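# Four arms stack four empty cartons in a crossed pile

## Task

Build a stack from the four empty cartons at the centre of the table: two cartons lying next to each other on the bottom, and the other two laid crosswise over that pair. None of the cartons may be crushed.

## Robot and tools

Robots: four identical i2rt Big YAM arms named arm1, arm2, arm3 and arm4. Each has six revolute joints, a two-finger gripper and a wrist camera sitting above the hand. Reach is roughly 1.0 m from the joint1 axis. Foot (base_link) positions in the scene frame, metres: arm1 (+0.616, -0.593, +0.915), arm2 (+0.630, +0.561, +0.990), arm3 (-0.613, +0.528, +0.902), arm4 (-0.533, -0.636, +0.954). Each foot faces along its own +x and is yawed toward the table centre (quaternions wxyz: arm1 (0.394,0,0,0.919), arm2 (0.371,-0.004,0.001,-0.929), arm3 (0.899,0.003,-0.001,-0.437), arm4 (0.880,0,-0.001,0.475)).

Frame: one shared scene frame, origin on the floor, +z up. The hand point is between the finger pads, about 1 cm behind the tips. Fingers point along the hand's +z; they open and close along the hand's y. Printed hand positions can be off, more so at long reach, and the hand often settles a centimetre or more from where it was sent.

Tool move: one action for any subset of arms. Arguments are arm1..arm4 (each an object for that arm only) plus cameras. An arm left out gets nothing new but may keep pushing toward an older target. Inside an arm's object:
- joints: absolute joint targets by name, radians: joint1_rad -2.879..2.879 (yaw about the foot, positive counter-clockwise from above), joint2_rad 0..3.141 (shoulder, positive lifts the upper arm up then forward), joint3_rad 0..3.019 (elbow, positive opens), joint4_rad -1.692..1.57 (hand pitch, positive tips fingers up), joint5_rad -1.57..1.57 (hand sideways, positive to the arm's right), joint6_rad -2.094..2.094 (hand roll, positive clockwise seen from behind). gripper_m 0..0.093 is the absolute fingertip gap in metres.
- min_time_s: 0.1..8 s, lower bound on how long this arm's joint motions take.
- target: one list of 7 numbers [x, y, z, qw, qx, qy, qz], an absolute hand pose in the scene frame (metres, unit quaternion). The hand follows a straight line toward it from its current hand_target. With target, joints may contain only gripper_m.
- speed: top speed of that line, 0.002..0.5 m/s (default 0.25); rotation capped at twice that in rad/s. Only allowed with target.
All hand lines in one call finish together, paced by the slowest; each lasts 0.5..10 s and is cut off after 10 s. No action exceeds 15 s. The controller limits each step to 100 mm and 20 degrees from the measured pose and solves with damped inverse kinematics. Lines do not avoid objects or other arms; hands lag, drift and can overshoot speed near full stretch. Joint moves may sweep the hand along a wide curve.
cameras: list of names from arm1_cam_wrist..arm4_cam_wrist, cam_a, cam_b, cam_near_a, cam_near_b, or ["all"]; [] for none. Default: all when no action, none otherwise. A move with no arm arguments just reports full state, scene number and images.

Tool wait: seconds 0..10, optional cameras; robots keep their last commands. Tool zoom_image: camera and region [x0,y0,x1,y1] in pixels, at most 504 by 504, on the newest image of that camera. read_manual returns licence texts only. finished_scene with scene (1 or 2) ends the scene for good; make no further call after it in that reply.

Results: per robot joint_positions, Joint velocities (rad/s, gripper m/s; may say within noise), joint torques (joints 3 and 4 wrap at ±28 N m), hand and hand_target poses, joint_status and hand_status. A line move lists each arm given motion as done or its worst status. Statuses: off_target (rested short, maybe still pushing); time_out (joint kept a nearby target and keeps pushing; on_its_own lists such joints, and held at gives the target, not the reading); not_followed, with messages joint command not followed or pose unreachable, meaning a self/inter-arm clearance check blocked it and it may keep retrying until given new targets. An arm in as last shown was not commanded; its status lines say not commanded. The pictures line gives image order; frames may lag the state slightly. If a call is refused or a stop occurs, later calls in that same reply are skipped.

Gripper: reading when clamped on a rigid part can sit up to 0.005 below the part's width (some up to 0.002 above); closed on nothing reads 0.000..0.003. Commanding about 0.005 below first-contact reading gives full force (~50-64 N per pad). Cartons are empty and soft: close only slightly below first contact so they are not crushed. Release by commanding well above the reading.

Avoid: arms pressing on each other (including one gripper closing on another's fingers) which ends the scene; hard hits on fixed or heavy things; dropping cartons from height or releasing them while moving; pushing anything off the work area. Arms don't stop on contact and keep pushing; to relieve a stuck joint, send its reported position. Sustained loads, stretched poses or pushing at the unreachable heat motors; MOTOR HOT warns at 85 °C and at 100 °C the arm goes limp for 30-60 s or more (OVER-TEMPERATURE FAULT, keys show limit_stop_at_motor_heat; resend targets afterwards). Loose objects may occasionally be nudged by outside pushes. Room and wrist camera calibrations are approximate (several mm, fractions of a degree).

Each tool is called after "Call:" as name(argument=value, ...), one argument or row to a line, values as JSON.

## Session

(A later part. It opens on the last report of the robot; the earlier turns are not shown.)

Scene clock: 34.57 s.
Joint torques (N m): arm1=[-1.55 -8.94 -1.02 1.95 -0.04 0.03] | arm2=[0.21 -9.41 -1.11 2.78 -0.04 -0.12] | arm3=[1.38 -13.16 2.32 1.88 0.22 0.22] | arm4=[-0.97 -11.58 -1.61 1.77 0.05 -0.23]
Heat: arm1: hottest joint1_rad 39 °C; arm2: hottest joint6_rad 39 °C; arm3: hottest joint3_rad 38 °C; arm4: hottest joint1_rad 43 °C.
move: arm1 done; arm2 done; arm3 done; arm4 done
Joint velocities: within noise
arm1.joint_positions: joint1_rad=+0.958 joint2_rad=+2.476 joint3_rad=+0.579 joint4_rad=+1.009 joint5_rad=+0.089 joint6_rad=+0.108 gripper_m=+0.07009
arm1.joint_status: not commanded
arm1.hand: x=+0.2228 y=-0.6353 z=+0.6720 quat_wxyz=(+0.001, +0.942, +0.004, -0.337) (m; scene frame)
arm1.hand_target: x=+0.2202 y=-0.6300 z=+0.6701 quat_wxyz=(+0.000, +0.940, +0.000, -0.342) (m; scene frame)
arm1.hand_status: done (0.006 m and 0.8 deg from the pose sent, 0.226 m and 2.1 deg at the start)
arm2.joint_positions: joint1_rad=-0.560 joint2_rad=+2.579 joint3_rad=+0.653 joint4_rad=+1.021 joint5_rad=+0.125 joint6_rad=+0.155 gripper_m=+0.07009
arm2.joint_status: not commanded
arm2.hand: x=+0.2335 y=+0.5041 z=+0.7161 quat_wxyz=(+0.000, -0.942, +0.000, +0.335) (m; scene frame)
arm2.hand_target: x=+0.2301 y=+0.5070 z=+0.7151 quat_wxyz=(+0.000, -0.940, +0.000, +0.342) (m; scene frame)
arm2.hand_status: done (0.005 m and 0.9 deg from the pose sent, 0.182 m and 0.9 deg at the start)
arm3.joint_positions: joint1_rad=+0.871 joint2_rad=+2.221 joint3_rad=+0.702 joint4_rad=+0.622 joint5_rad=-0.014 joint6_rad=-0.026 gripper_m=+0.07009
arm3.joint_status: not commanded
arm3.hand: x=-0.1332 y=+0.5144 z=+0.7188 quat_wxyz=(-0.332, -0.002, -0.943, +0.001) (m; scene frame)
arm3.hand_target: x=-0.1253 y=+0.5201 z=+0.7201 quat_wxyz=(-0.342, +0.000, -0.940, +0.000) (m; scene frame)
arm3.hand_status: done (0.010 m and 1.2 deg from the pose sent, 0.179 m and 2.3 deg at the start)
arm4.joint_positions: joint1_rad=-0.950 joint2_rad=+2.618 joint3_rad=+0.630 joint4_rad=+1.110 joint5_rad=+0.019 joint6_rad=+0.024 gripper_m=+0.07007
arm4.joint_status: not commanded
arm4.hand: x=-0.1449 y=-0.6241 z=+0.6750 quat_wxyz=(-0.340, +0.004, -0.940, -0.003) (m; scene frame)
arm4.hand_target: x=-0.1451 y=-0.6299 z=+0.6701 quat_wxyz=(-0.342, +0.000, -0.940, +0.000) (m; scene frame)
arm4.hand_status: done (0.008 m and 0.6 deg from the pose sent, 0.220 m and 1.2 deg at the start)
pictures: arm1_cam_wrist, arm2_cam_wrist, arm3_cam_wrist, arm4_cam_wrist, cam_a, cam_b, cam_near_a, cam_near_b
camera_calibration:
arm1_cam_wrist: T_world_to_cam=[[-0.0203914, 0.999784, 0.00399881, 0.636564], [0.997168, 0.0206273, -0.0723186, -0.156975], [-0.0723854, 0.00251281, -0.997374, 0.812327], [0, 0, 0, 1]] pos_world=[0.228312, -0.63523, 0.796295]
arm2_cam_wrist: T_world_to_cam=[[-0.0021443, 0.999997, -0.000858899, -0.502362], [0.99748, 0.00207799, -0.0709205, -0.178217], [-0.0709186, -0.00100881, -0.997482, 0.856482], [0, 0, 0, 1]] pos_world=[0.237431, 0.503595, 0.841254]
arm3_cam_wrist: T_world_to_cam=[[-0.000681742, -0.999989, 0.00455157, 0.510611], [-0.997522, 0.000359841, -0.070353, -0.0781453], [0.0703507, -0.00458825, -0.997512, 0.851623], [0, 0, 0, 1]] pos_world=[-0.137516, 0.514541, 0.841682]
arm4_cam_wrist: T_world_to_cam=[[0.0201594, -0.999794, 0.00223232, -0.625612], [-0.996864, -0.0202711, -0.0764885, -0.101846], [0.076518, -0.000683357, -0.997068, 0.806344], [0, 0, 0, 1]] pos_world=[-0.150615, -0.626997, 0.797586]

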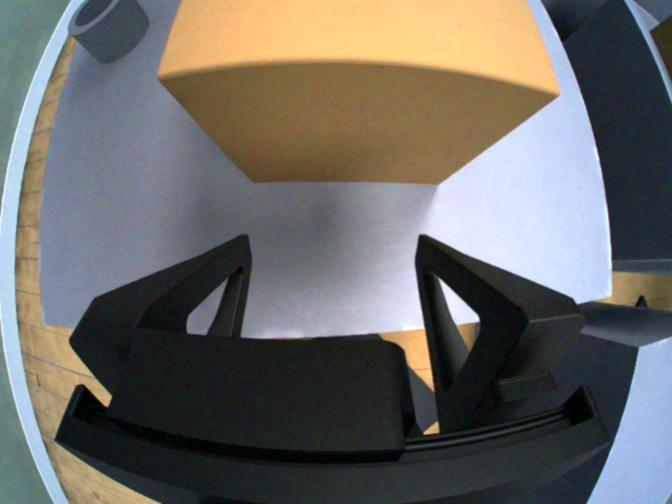

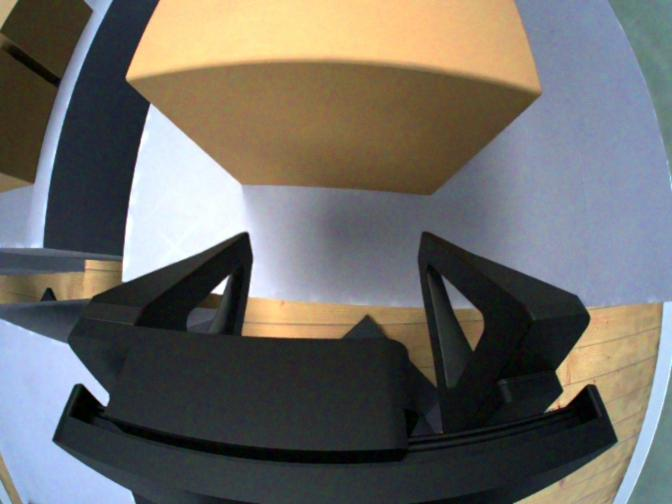

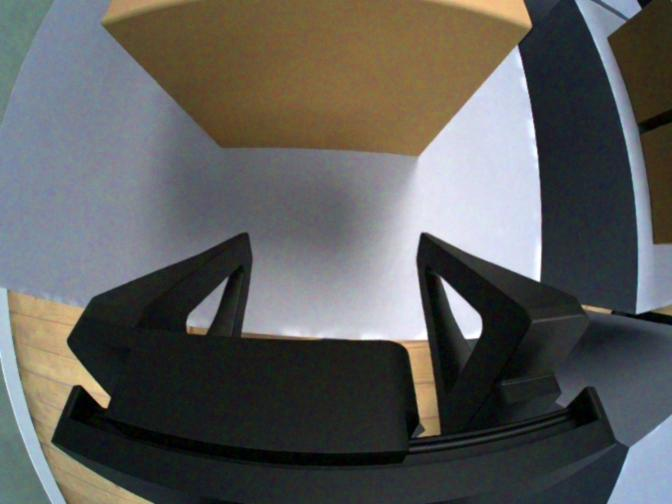

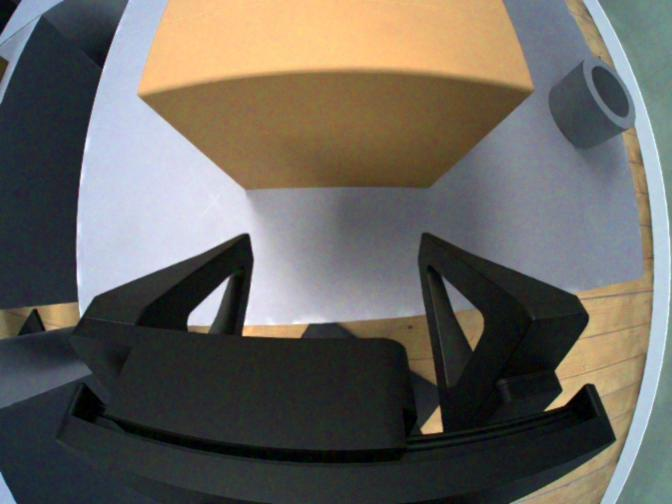

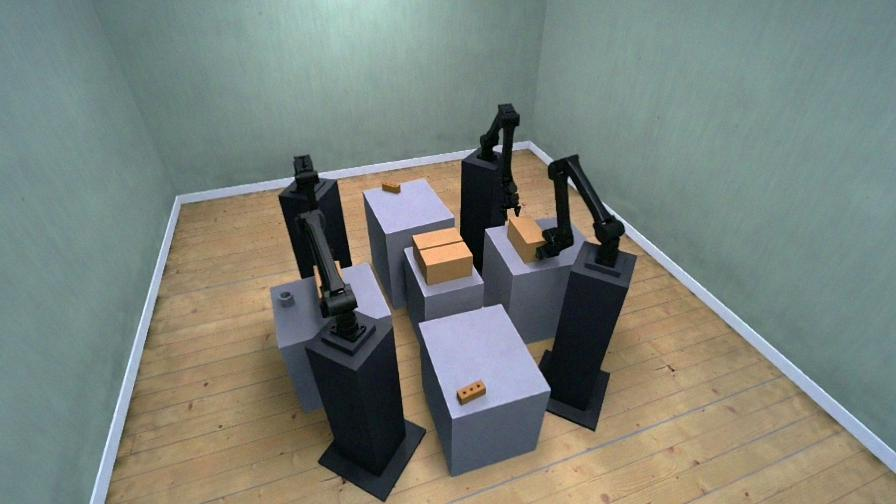

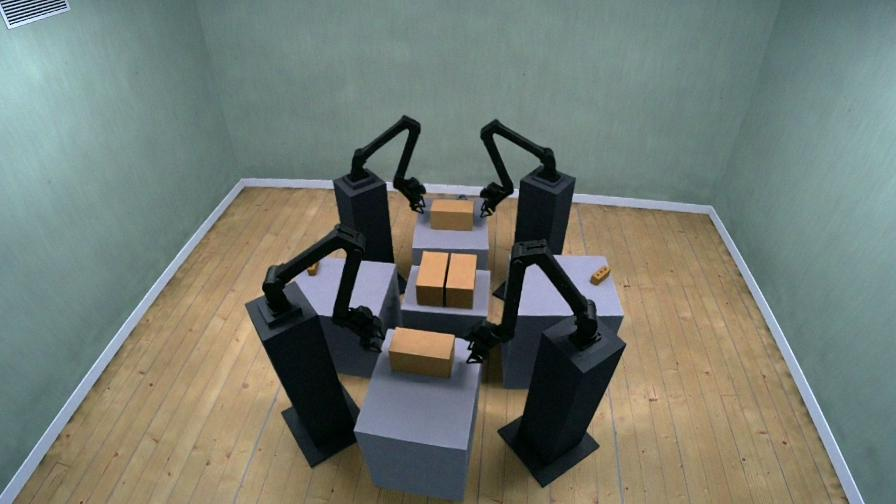

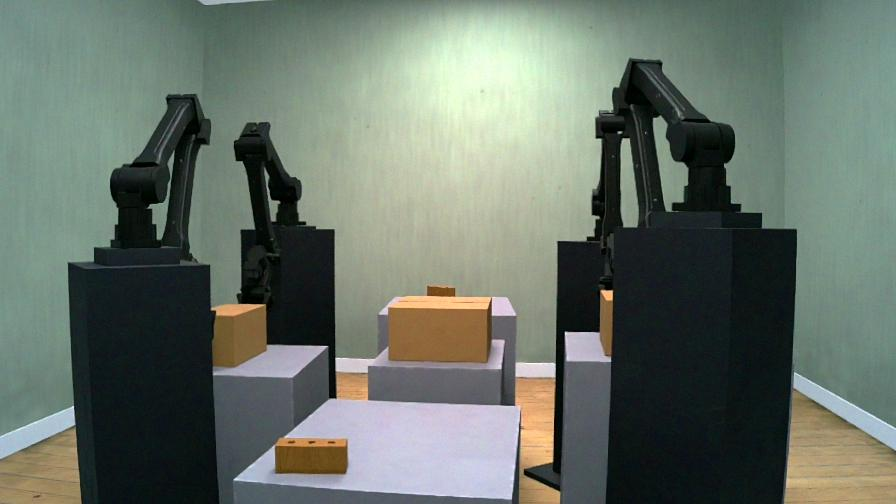

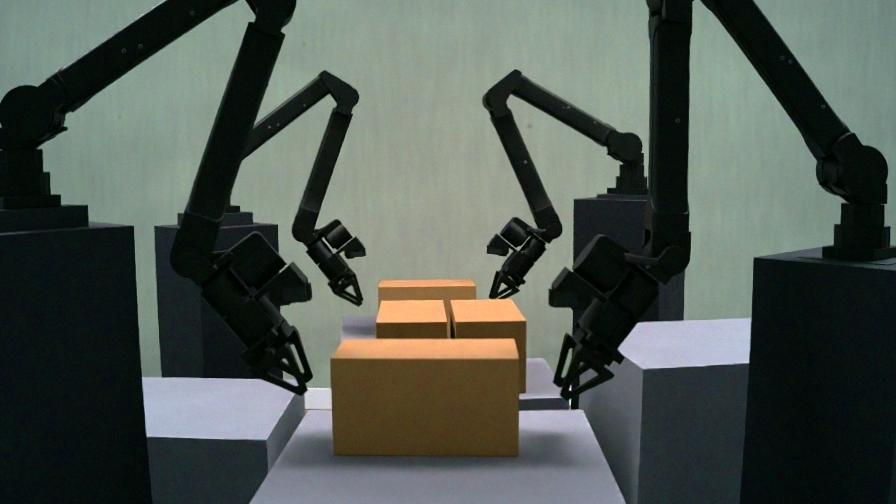

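Call:
move(
  arm1={"target":[0.185,-0.626,0.67,0,0.9397,0,-0.342]},
  arm2={"target":[0.205,0.507,0.715,0,0.9397,0,-0.342]},
  arm3={"target":[-0.075,0.530,0.72,0.342,0,0.9397,0]},
  arm4={"target":[-0.113,-0.63,0.665,0.342,0,0.9397,0]},
  cameras=["all"],
)

Call:
zoom_image(
  camera="cam_near_b",
  region=[250, 240, 650, 470],
)

Call:
zoom_image(
  camera="cam_b",
  region=[320, 170, 540, 400],
)

Scene clock: 37.10 s.
Joint torques (N m): arm1=[-1.38 -11.99 -0.46 0.94 -0.05 0.04] | arm2=[0.15 -12.04 -0.66 1.39 -0.1 -0.15] | arm3=[1.2 -14.15 3.41 1.02 0.23 0.19] | arm4=[-1.08 -14.1 -0.98 0.95 0.05 -0.26]
Heat: arm1: hottest joint1_rad 39 °C; arm2: hottest joint6_rad 39 °C; arm3: hottest joint3_rad 38 °C; arm4: hottest joint1_rad 43 °C.
move: arm1 off_target; arm2 done; arm3 done; arm4 done
Joint velocities: within noise
arm1.joint_positions: joint1_rad=+0.929 joint2_rad=+2.476 joint3_rad=+0.654 joint4_rad=+0.928 joint5_rad=+0.072 joint6_rad=+0.087 gripper_m=+0.07009
arm1.joint_status: not commanded
arm1.hand: x=+0.1953 y=-0.6304 z=+0.6629 quat_wxyz=(+0.001, +0.943, +0.003, -0.334) (m; scene frame)
arm1.hand_target: x=+0.1851 y=-0.6259 z=+0.6700 quat_wxyz=(+0.000, +0.940, +0.000, -0.342) (m; scene frame)
arm1.hand_status: off_target (0.013 m and 1.1 deg from the pose sent, 0.039 m and 0.8 deg at the start)
arm2.joint_positions: joint1_rad=-0.576 joint2_rad=+2.579 joint3_rad=+0.705 joint4_rad=+0.977 joint5_rad=+0.116 joint6_rad=+0.143 gripper_m=+0.07009
arm2.joint_status: not commanded
arm2.hand: x=+0.2126 y=+0.5049 z=+0.7109 quat_wxyz=(+0.000, -0.941, +0.000, +0.338) (m; scene frame)
arm2.hand_target: x=+0.2050 y=+0.5071 z=+0.7151 quat_wxyz=(+0.000, -0.940, +0.000, +0.342) (m; scene frame)
arm2.hand_status: done (0.009 m and 0.5 deg from the pose sent, 0.029 m and 0.9 deg at the start)
arm3.joint_positions: joint1_rad=+0.899 joint2_rad=+2.237 joint3_rad=+0.837 joint4_rad=+0.526 joint5_rad=+0.003 joint6_rad=-0.006 gripper_m=+0.07009
arm3.joint_status: not commanded
arm3.hand: x=-0.0791 y=+0.5243 z=+0.7232 quat_wxyz=(-0.343, -0.001, -0.939, +0.002) (m; scene frame)
arm3.hand_target: x=-0.0750 y=+0.5300 z=+0.7202 quat_wxyz=(-0.342, +0.000, -0.940, +0.000) (m; scene frame)
arm3.hand_status: done (0.008 m and 0.3 deg from the pose sent, 0.060 m and 1.2 deg at the start)
arm4.joint_positions: joint1_rad=-0.954 joint2_rad=+2.618 joint3_rad=+0.705 joint4_rad=+1.033 joint5_rad=+0.018 joint6_rad=+0.024 gripper_m=+0.07007
arm4.joint_status: not commanded
arm4.hand: x=-0.1187 y=-0.6241 z=+0.6642 quat_wxyz=(-0.339, +0.003, -0.941, -0.003) (m; scene frame)
arm4.hand_target: x=-0.1131 y=-0.6300 z=+0.6651 quat_wxyz=(-0.342, +0.000, -0.940, +0.000) (m; scene frame)
arm4.hand_status: done (0.008 m and 0.6 deg from the pose sent, 0.034 m and 0.6 deg at the start)
pictures: arm1_cam_wrist, arm2_cam_wrist, arm3_cam_wrist, arm4_cam_wrist, cam_a, cam_b, cam_near_a, cam_near_b
camera_calibration:
arm1_cam_wrist: T_world_to_cam=[[-0.0192772, 0.999804, 0.00450694, 0.630617], [0.997621, 0.0195331, -0.0661137, -0.135283], [-0.0661888, 0.00322173, -0.997802, 0.800752], [0, 0, 0, 1]] pos_world=[0.200119, -0.630431, 0.787206]
arm2_cam_wrist: T_world_to_cam=[[-0.00163836, 0.999996, -0.00227882, -0.502332], [0.996975, 0.00145631, -0.0777146, -0.152433], [-0.077711, -0.00239925, -0.996973, 0.851622], [0, 0, 0, 1]] pos_world=[0.217329, 0.504595, 0.836054]
arm3_cam_wrist: T_world_to_cam=[[0.000650609, -0.999985, 0.00544216, 0.519981], [-0.995627, -0.00115615, -0.0934138, -0.00625987], [0.0934187, -0.00535759, -0.995612, 0.853003], [0, 0, 0, 1]] pos_world=[-0.0862572, 0.524536, 0.845846]
arm4_cam_wrist: T_world_to_cam=[[0.0181374, -0.999835, 0.00105136, -0.625464], [-0.997048, -0.0181653, -0.0745993, -0.0765537], [0.0746061, 0.000304786, -0.997213, 0.794051], [0, 0, 0, 1]] pos_world=[-0.124224, -0.626993, 0.786784]

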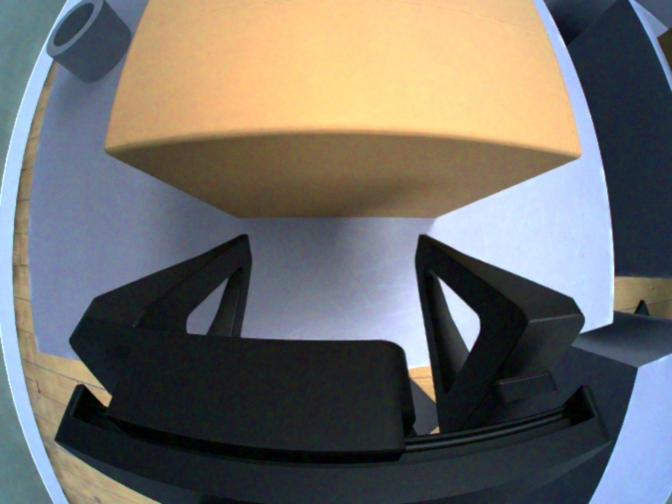

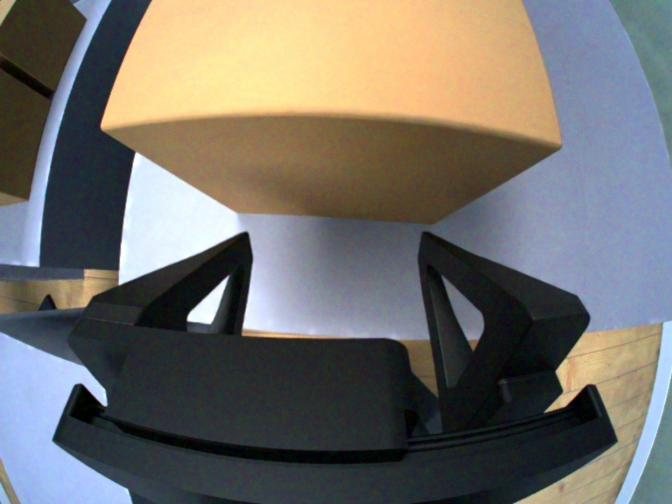

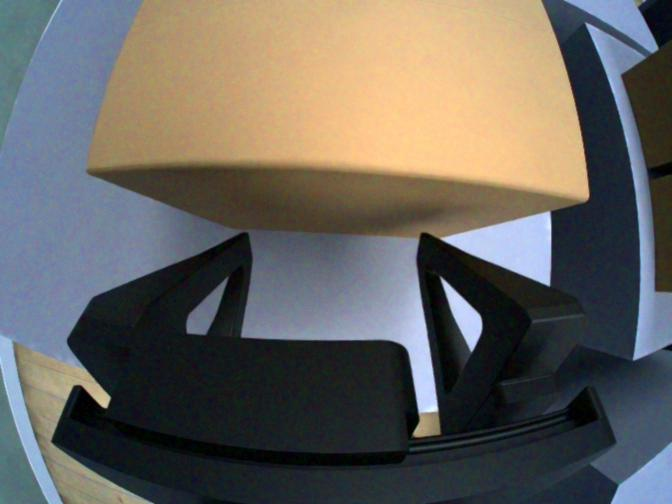

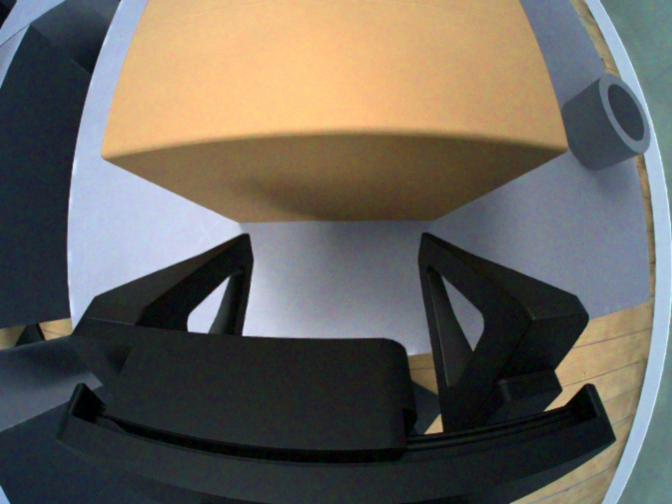

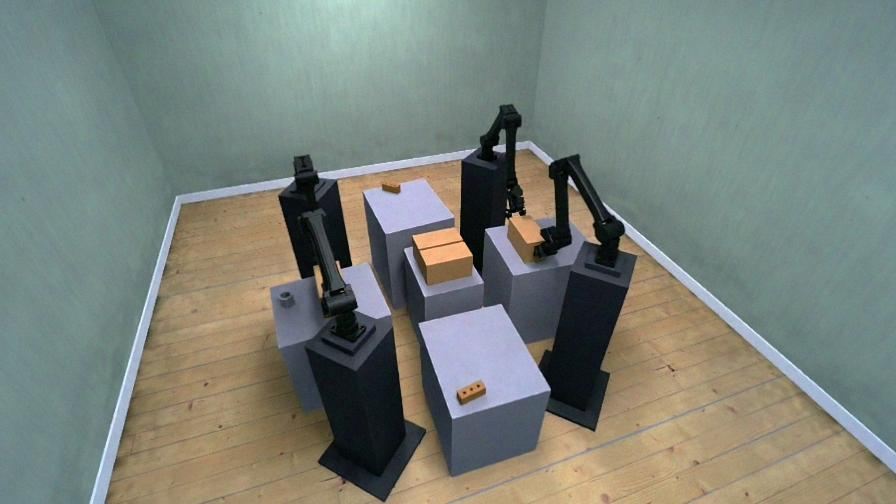

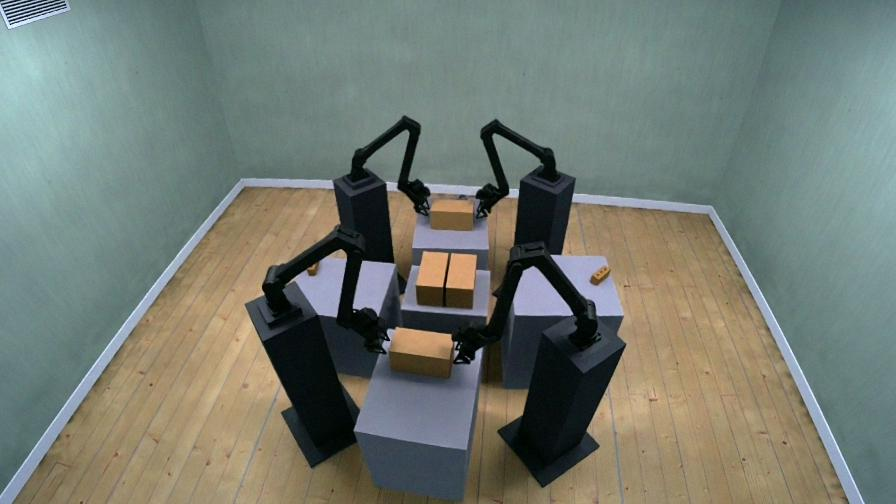

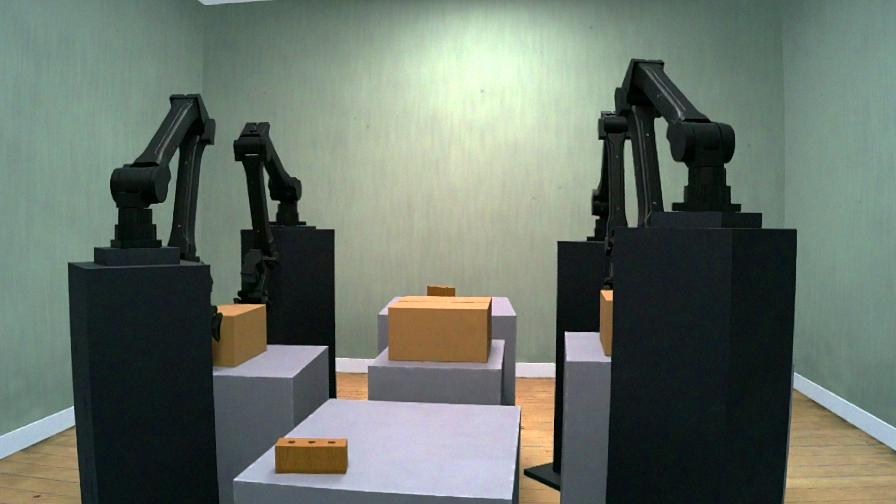

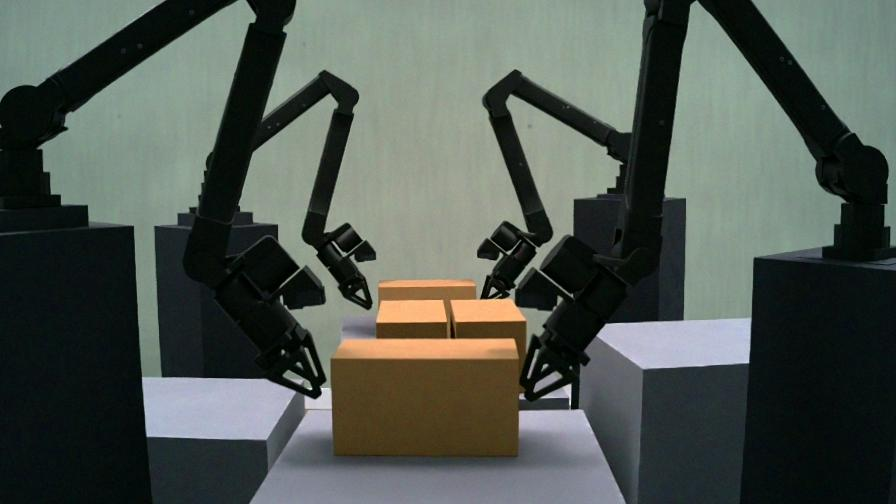

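Scaled by 1.260 from the camera's 896x504 image, which has a finer 1280x720 frame.

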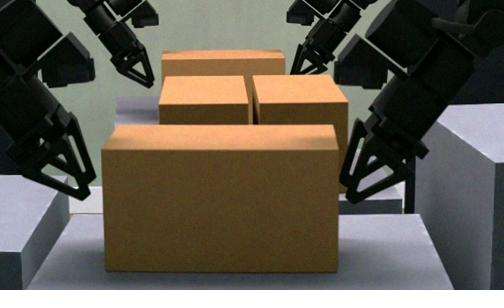

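Scaled by 2.191 from the camera's 896x504 image, which has a finer 1280x720 frame.

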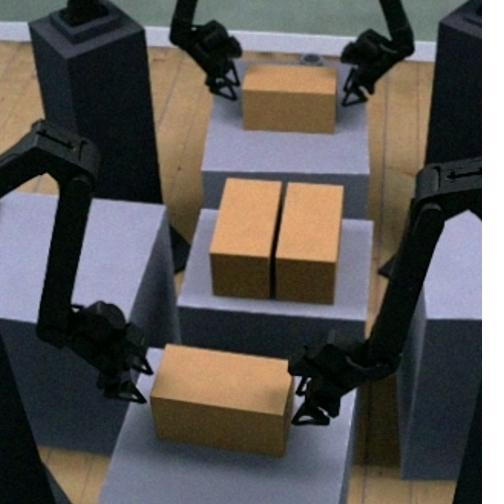

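Call:
move(
  arm1={"target":[0.160,-0.628,0.672,0,0.9397,0,-0.342],"speed":0.04},
  arm2={"target":[0.177,0.509,0.717,0,0.9397,0,-0.342],"speed":0.04},
  arm3={"target":[-0.060,0.530,0.717,0.342,0,0.9397,0],"speed":0.04},
  arm4={"target":[-0.090,-0.63,0.665,0.342,0,0.9397,0],"speed":0.04},
  cameras=["all"],
)

Call:
zoom_image(
  camera="cam_near_b",
  region=[250, 240, 650, 470],
)

Scene clock: 40.03 s.
Joint torques (N m): arm1=[-1.49 -12.98 0.27 1.05 -0.04 0.04] | arm2=[-0.85 -12.4 0.23 1.48 -0.12 -0.11] | arm3=[1.26 -14.45 4.41 1.2 0.17 0.17] | arm4=[-0.97 -15.38 -0.17 1.01 0.06 -0.25]
Heat: arm1: hottest joint1_rad 39 °C; arm2: hottest joint6_rad 39 °C; arm3: hottest joint1_rad 37 °C; arm4: hottest joint1_rad 43 °C.
move: arm1 off_target; arm2 off_target; arm3 off_target; arm4 off_target
Joint velocities: within noise
arm1.joint_positions: joint1_rad=+0.928 joint2_rad=+2.460 joint3_rad=+0.705 joint4_rad=+0.848 joint5_rad=+0.070 joint6_rad=+0.085 gripper_m=+0.07009
arm1.joint_status: not commanded
arm1.hand: x=+0.1758 y=-0.6323 z=+0.6608 quat_wxyz=(+0.000, +0.945, +0.004, -0.328) (m; scene frame)
arm1.hand_target: x=+0.1603 y=-0.6278 z=+0.6720 quat_wxyz=(+0.000, +0.940, +0.000, -0.342) (m; scene frame)
arm1.hand_status: off_target (0.020 m and 1.8 deg from the pose sent, 0.037 m and 1.1 deg at the start)
arm2.joint_positions: joint1_rad=-0.595 joint2_rad=+2.567 joint3_rad=+0.758 joint4_rad=+0.892 joint5_rad=+0.104 joint6_rad=+0.130 gripper_m=+0.07009
arm2.joint_status: not commanded
arm2.hand: x=+0.1935 y=+0.5077 z=+0.7057 quat_wxyz=(+0.001, -0.945, +0.000, +0.328) (m; scene frame)
arm2.hand_target: x=+0.1772 y=+0.5091 z=+0.7171 quat_wxyz=(+0.000, -0.940, +0.000, +0.342) (m; scene frame)
arm2.hand_status: off_target (0.020 m and 1.7 deg from the pose sent, 0.036 m and 0.5 deg at the start)
arm3.joint_positions: joint1_rad=+0.899 joint2_rad=+2.254 joint3_rad=+0.870 joint4_rad=+0.495 joint5_rad=+0.005 joint6_rad=-0.004 gripper_m=+0.07009
arm3.joint_status: not commanded
arm3.hand: x=-0.0722 y=+0.5240 z=+0.7165 quat_wxyz=(-0.335, -0.003, -0.942, +0.002) (m; scene frame)
arm3.hand_target: x=-0.0604 y=+0.5300 z=+0.7172 quat_wxyz=(-0.342, +0.000, -0.940, +0.000) (m; scene frame)
arm3.hand_status: off_target (0.014 m and 0.9 deg from the pose sent, 0.021 m and 0.3 deg at the start)
arm4.joint_positions: joint1_rad=-0.955 joint2_rad=+2.607 joint3_rad=+0.751 joint4_rad=+0.960 joint5_rad=+0.016 joint6_rad=+0.021 gripper_m=+0.07007
arm4.joint_status: not commanded
arm4.hand: x=-0.1027 y=-0.6237 z=+0.6589 quat_wxyz=(-0.332, +0.004, -0.943, -0.003) (m; scene frame)
arm4.hand_target: x=-0.0902 y=-0.6300 z=+0.6651 quat_wxyz=(-0.342, +0.000, -0.940, +0.000) (m; scene frame)
arm4.hand_status: off_target (0.015 m and 1.4 deg from the pose sent, 0.029 m and 0.6 deg at the start)
pictures: arm1_cam_wrist, arm2_cam_wrist, arm3_cam_wrist, arm4_cam_wrist, cam_a, cam_b, cam_near_a, cam_near_b
camera_calibration:
arm1_cam_wrist: T_world_to_cam=[[-0.0199754, 0.999785, 0.00558527, 0.631581], [0.998384, 0.020244, -0.0530904, -0.124151], [-0.053192, 0.00451574, -0.998574, 0.796483], [0, 0, 0, 1]] pos_world=[0.178933, -0.632529, 0.785229]
arm2_cam_wrist: T_world_to_cam=[[-0.000288023, 1, 0.000135651, -0.507152], [0.998372, 0.000295291, -0.0570339, -0.14807], [-0.057034, 0.000119003, -0.998372, 0.840702], [0, 0, 0, 1]] pos_world=[0.195632, 0.507095, 0.830957]
arm3_cam_wrist: T_world_to_cam=[[-0.0019442, -0.999985, 0.00507761, 0.519822], [-0.997026, 0.00154724, -0.0770451, -0.0132107], [0.0770361, -0.0052123, -0.997015, 0.845553], [0, 0, 0, 1]] pos_world=[-0.0772989, 0.524242, 0.839371]
arm4_cam_wrist: T_world_to_cam=[[0.0200965, -0.999796, 0.00185688, -0.625687], [-0.998101, -0.0201705, -0.0582003, -0.0731089], [0.0582259, -0.000683737, -0.998303, 0.786023], [0, 0, 0, 1]] pos_world=[-0.106163, -0.626497, 0.781596]

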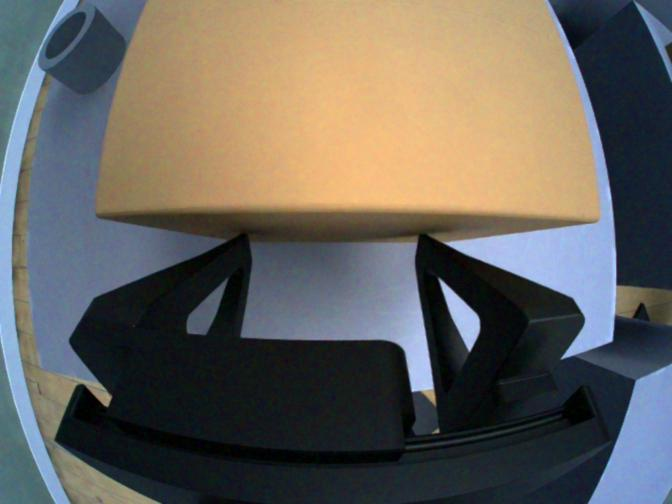

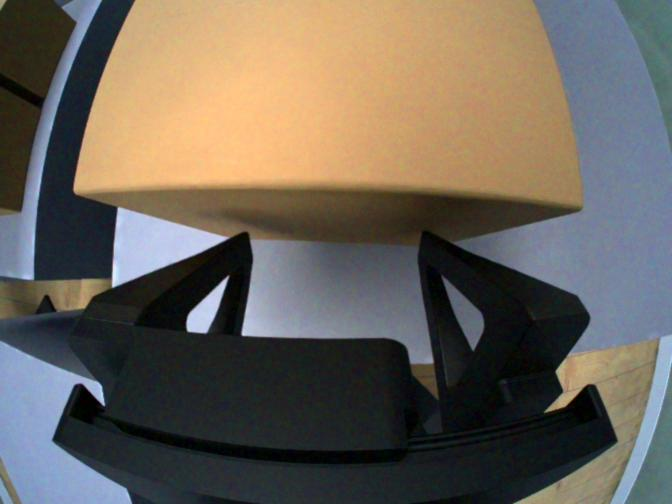

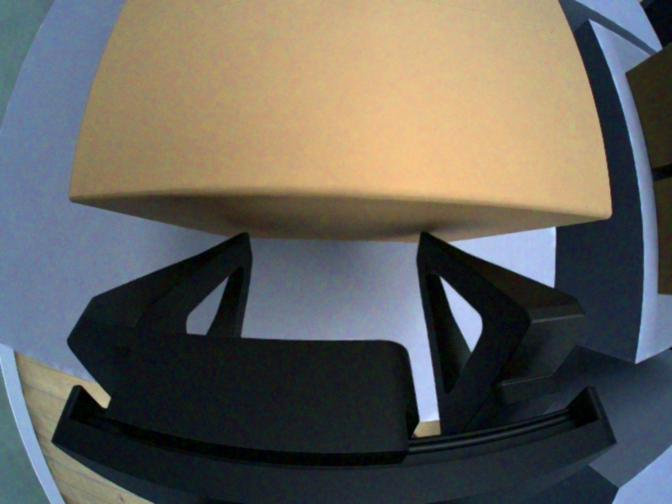

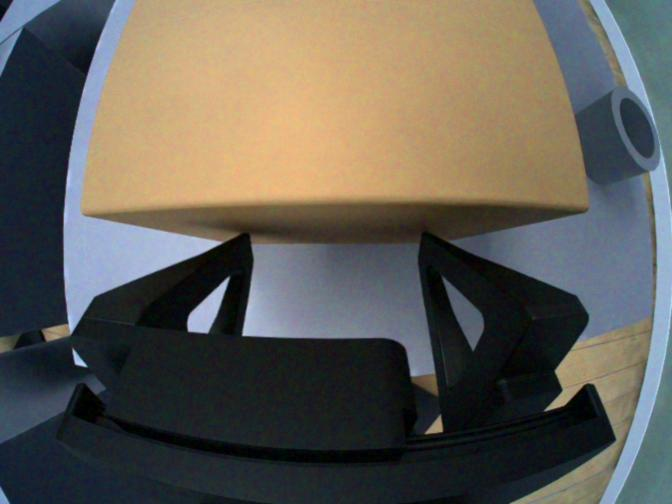

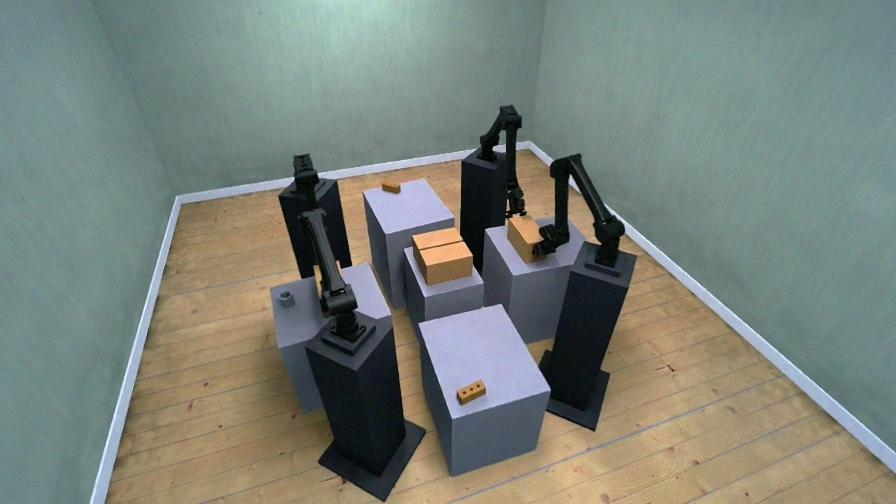

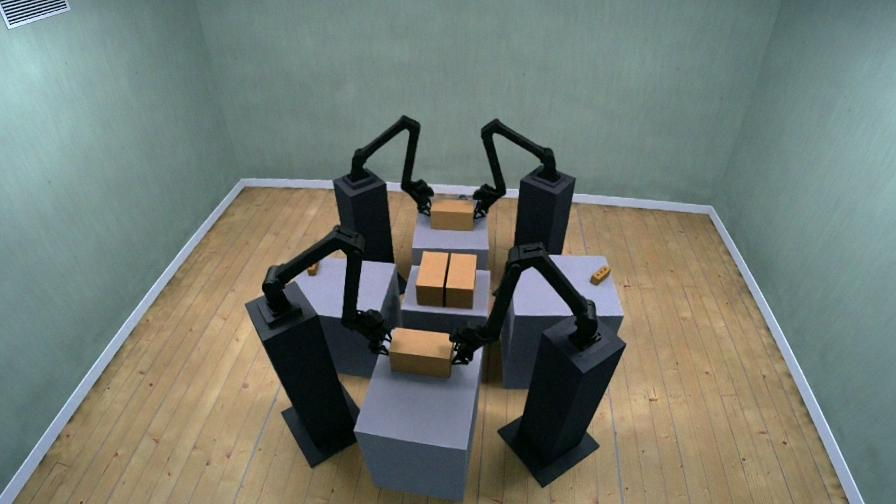

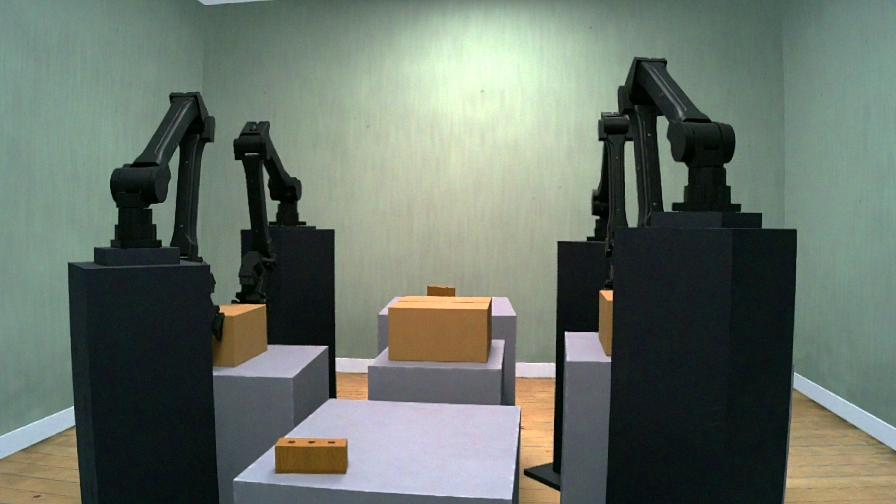

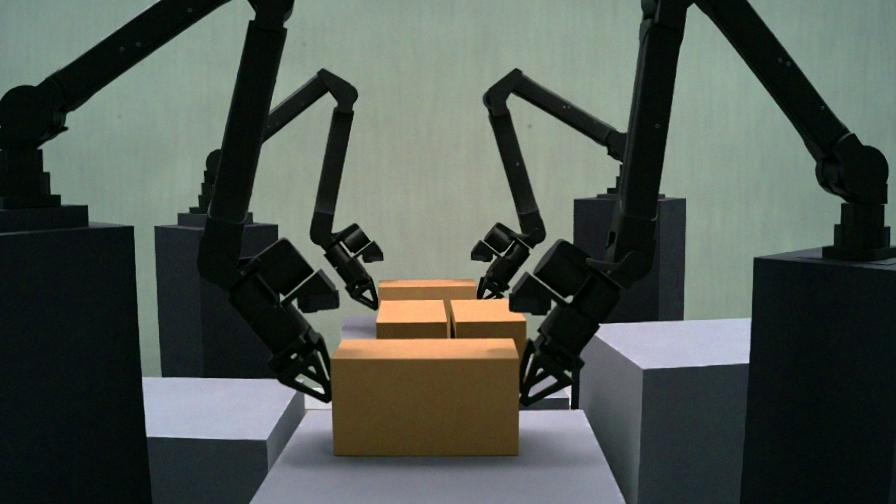

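Scaled by 1.260 from the camera's 896x504 image, which has a finer 1280x720 frame.

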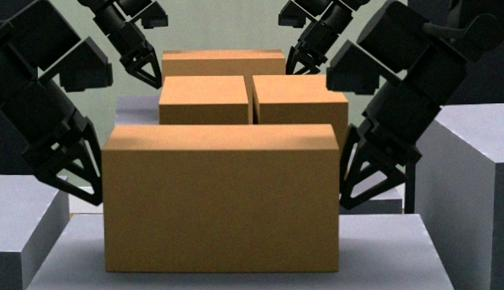

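Call:
move(
  arm1={"target":[0.148,-0.628,0.672,0,0.9397,0,-0.342],"speed":0.04},
  arm2={"target":[0.165,0.509,0.717,0,0.9397,0,-0.342],"speed":0.04},
  arm3={"target":[-0.048,0.530,0.717,0.342,0,0.9397,0],"speed":0.04},
  arm4={"target":[-0.078,-0.63,0.668,0.342,0,0.9397,0],"speed":0.04},
)

Call:
move(
  arm2={"target":[0.165,0.509,0.757,0,0.9397,0,-0.342],"speed":0.04},
  arm3={"target":[-0.048,0.530,0.757,0.342,0,0.9397,0],"speed":0.04},
  cameras=["cam_near_b","cam_b","arm2_cam_wrist","arm3_cam_wrist"],
)

Scene clock: 42.13 s.
Joint torques (N m): arm1=[-1.61 -13.39 1.09 1.13 -0.06 0.01] | arm2=[-0.26 -13.86 1.57 1.74 -0.11 -0.18] | arm3=[1.2 -14.86 5.37 1.25 0.08 0.17] | arm4=[-1.08 -16.09 0.7 1.07 0.07 -0.25]
Heat: arm1: hottest joint1_rad 39 °C; arm2: hottest joint6_rad 38 °C; arm3: hottest joint1_rad 37 °C; arm4: hottest joint1_rad 43 °C.
move: arm1 off_target; arm2 off_target; arm3 off_target; arm4 off_target
Joint velocities: within noise
arm1.joint_positions: joint1_rad=+0.926 joint2_rad=+2.459 joint3_rad=+0.723 joint4_rad=+0.810 joint5_rad=+0.069 joint6_rad=+0.085 gripper_m=+0.07009
arm1.joint_status: not commanded
arm1.hand: x=+0.1727 y=-0.6319 z=+0.6571 quat_wxyz=(+0.000, +0.948, +0.003, -0.319) (m; scene frame)
arm1.hand_target: x=+0.1486 y=-0.6279 z=+0.6724 quat_wxyz=(+0.000, +0.940, +0.000, -0.342) (m; scene frame)
arm1.hand_status: off_target (0.029 m and 2.9 deg from the pose sent, 0.030 m and 1.8 deg at the start)
arm2.joint_positions: joint1_rad=-0.599 joint2_rad=+2.564 joint3_rad=+0.772 joint4_rad=+0.854 joint5_rad=+0.102 joint6_rad=+0.128 gripper_m=+0.07009
arm2.joint_status: not commanded
arm2.hand: x=+0.1921 y=+0.5092 z=+0.7018 quat_wxyz=(+0.003, -0.948, +0.001, +0.318) (m; scene frame)
arm2.hand_target: x=+0.1656 y=+0.5092 z=+0.7176 quat_wxyz=(+0.000, -0.940, +0.000, +0.342) (m; scene frame)
arm2.hand_status: off_target (0.031 m and 3.0 deg from the pose sent, 0.031 m and 1.7 deg at the start)
arm3.joint_positions: joint1_rad=+0.899 joint2_rad=+2.263 joint3_rad=+0.889 joint4_rad=+0.463 joint5_rad=+0.007 joint6_rad=-0.001 gripper_m=+0.07009
arm3.joint_status: not commanded
arm3.hand: x=-0.0698 y=+0.5237 z=+0.7117 quat_wxyz=(-0.326, -0.004, -0.945, +0.002) (m; scene frame)
arm3.hand_target: x=-0.0489 y=+0.5300 z=+0.7177 quat_wxyz=(-0.342, +0.000, -0.940, +0.000) (m; scene frame)
arm3.hand_status: off_target (0.023 m and 2.1 deg from the pose sent, 0.025 m and 0.9 deg at the start)
arm4.joint_positions: joint1_rad=-0.955 joint2_rad=+2.595 joint3_rad=+0.761 joint4_rad=+0.917 joint5_rad=+0.016 joint6_rad=+0.020 gripper_m=+0.07007
arm4.joint_status: not commanded
arm4.hand: x=-0.1000 y=-0.6237 z=+0.6578 quat_wxyz=(-0.322, +0.005, -0.947, -0.002) (m; scene frame)
arm4.hand_target: x=-0.0785 y=-0.6302 z=+0.6685 quat_wxyz=(-0.342, +0.000, -0.940, +0.000) (m; scene frame)
arm4.hand_status: off_target (0.025 m and 2.5 deg from the pose sent, 0.027 m and 1.4 deg at the start)
pictures: none

Scene clock: 43.70 s.
Joint torques (N m): arm1=[-1.49 -13.39 1.09 1.14 -0.06 0.01] | arm2=[0.62 -13.16 0.84 1.95 -0.1 -0.16] | arm3=[1.26 -17.79 4.34 1.52 0.08 0.17] | arm4=[-0.97 -16.26 0.7 1.18 0.08 -0.25]
Heat: arm1: hottest joint1_rad 39 °C; arm2: hottest joint6_rad 38 °C; arm3: hottest joint1_rad 37 °C; arm4: hottest joint1_rad 43 °C.
move: arm2 off_target; arm3 off_target
Joint velocities: within noise
arm1: as last shown
arm2.joint_positions: joint1_rad=-0.601 joint2_rad=+2.447 joint3_rad=+0.721 joint4_rad=+0.785 joint5_rad=+0.101 joint6_rad=+0.128 gripper_m=+0.07009
arm2.joint_status: not commanded
arm2.hand: x=+0.1872 y=+0.5089 z=+0.7376 quat_wxyz=(+0.003, -0.948, +0.002, +0.317) (m; scene frame)
arm2.hand_target: x=+0.1655 y=+0.5091 z=+0.7568 quat_wxyz=(+0.000, -0.940, +0.000, +0.342) (m; scene frame)
arm2.hand_status: off_target (0.030 m and 3.0 deg from the pose sent, 0.062 m and 3.0 deg at the start)
arm3.joint_positions: joint1_rad=+0.899 joint2_rad=+2.195 joint3_rad=+0.878 joint4_rad=+0.377 joint5_rad=+0.007 joint6_rad=-0.001 gripper_m=+0.07009
arm3.joint_status: not commanded
arm3.hand: x=-0.0721 y=+0.5236 z=+0.7314 quat_wxyz=(-0.312, -0.004, -0.950, +0.002) (m; scene frame)
arm3.hand_target: x=-0.0487 y=+0.5300 z=+0.7572 quat_wxyz=(-0.342, +0.000, -0.940, +0.000) (m; scene frame)
arm3.hand_status: off_target (0.036 m and 3.7 deg from the pose sent, 0.051 m and 2.0 deg at the start)
arm4.joint_positions: joint1_rad=-0.955 joint2_rad=+2.595 joint3_rad=+0.762 joint4_rad=+0.917 joint5_rad=+0.016 joint6_rad=+0.020 gripper_m=+0.07007
arm4.joint_status: not commanded
arm4.hand: x=-0.0997 y=-0.6237 z=+0.6578 quat_wxyz=(-0.322, +0.005, -0.947, -0.002) (m; scene frame)
arm4.hand_target: x=-0.0783 y=-0.6302 z=+0.6685 quat_wxyz=(-0.342, +0.000, -0.940, +0.000) (m; scene frame)
arm4.hand_status: not commanded
pictures: arm2_cam_wrist, arm3_cam_wrist, cam_b, cam_near_b
camera_calibration:
arm2_cam_wrist: T_world_to_cam=[[0.00275101, 0.999993, 0.00237314, -0.510552], [0.999416, -0.00266861, -0.0340522, -0.155587], [-0.0340456, 0.00246544, -0.999417, 0.867453], [0, 0, 0, 1]] pos_world=[0.186433, 0.507995, 0.862861]
arm3_cam_wrist: T_world_to_cam=[[-0.0044874, -0.999977, 0.00504895, 0.519102], [-0.999621, 0.00434849, -0.0271963, -0.0500383], [0.0271737, -0.00516908, -0.999617, 0.858665], [0, 0, 0, 1]] pos_world=[-0.0710229, 0.523747, 0.854354]

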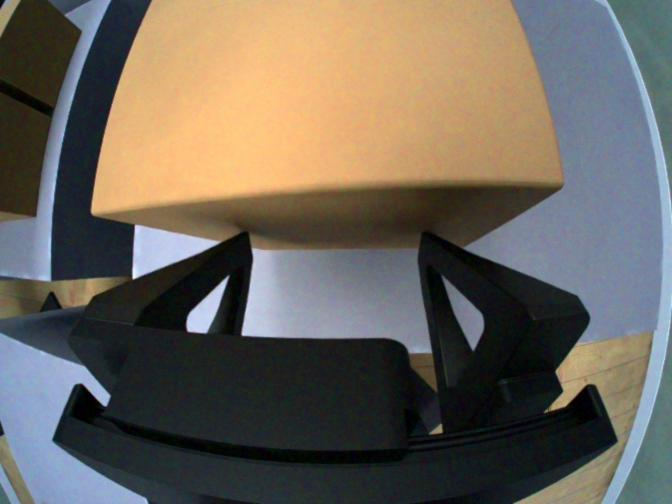

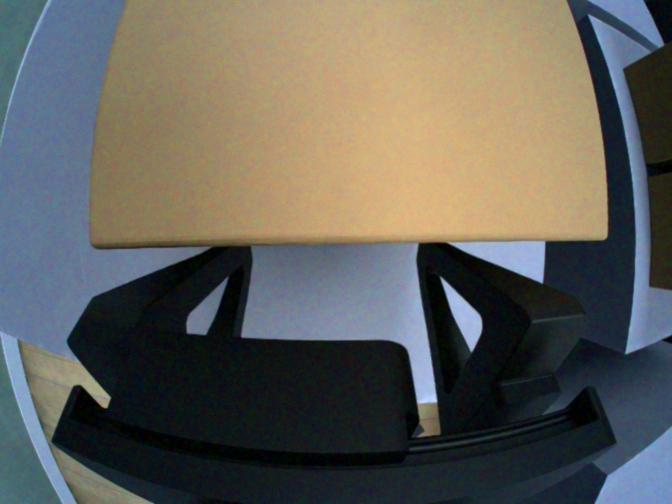

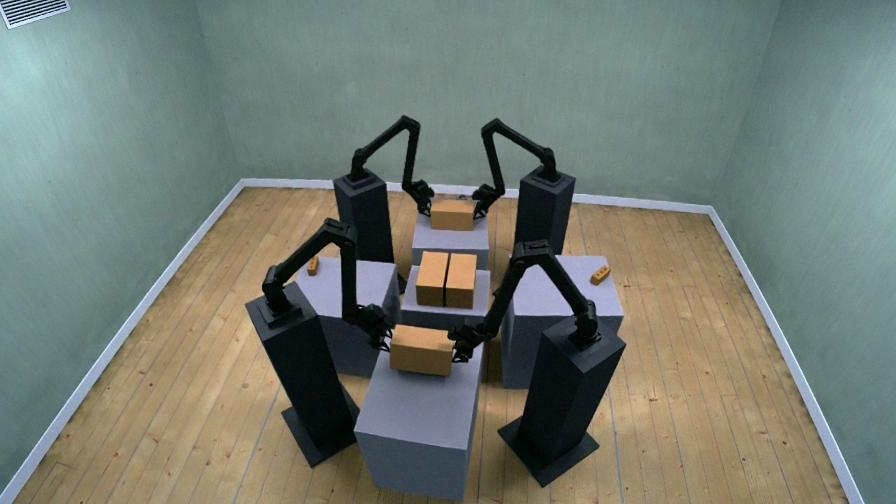

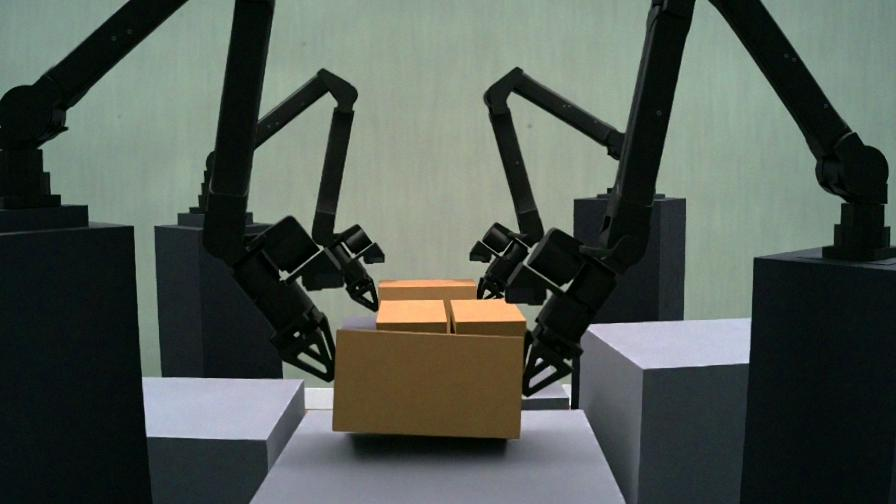

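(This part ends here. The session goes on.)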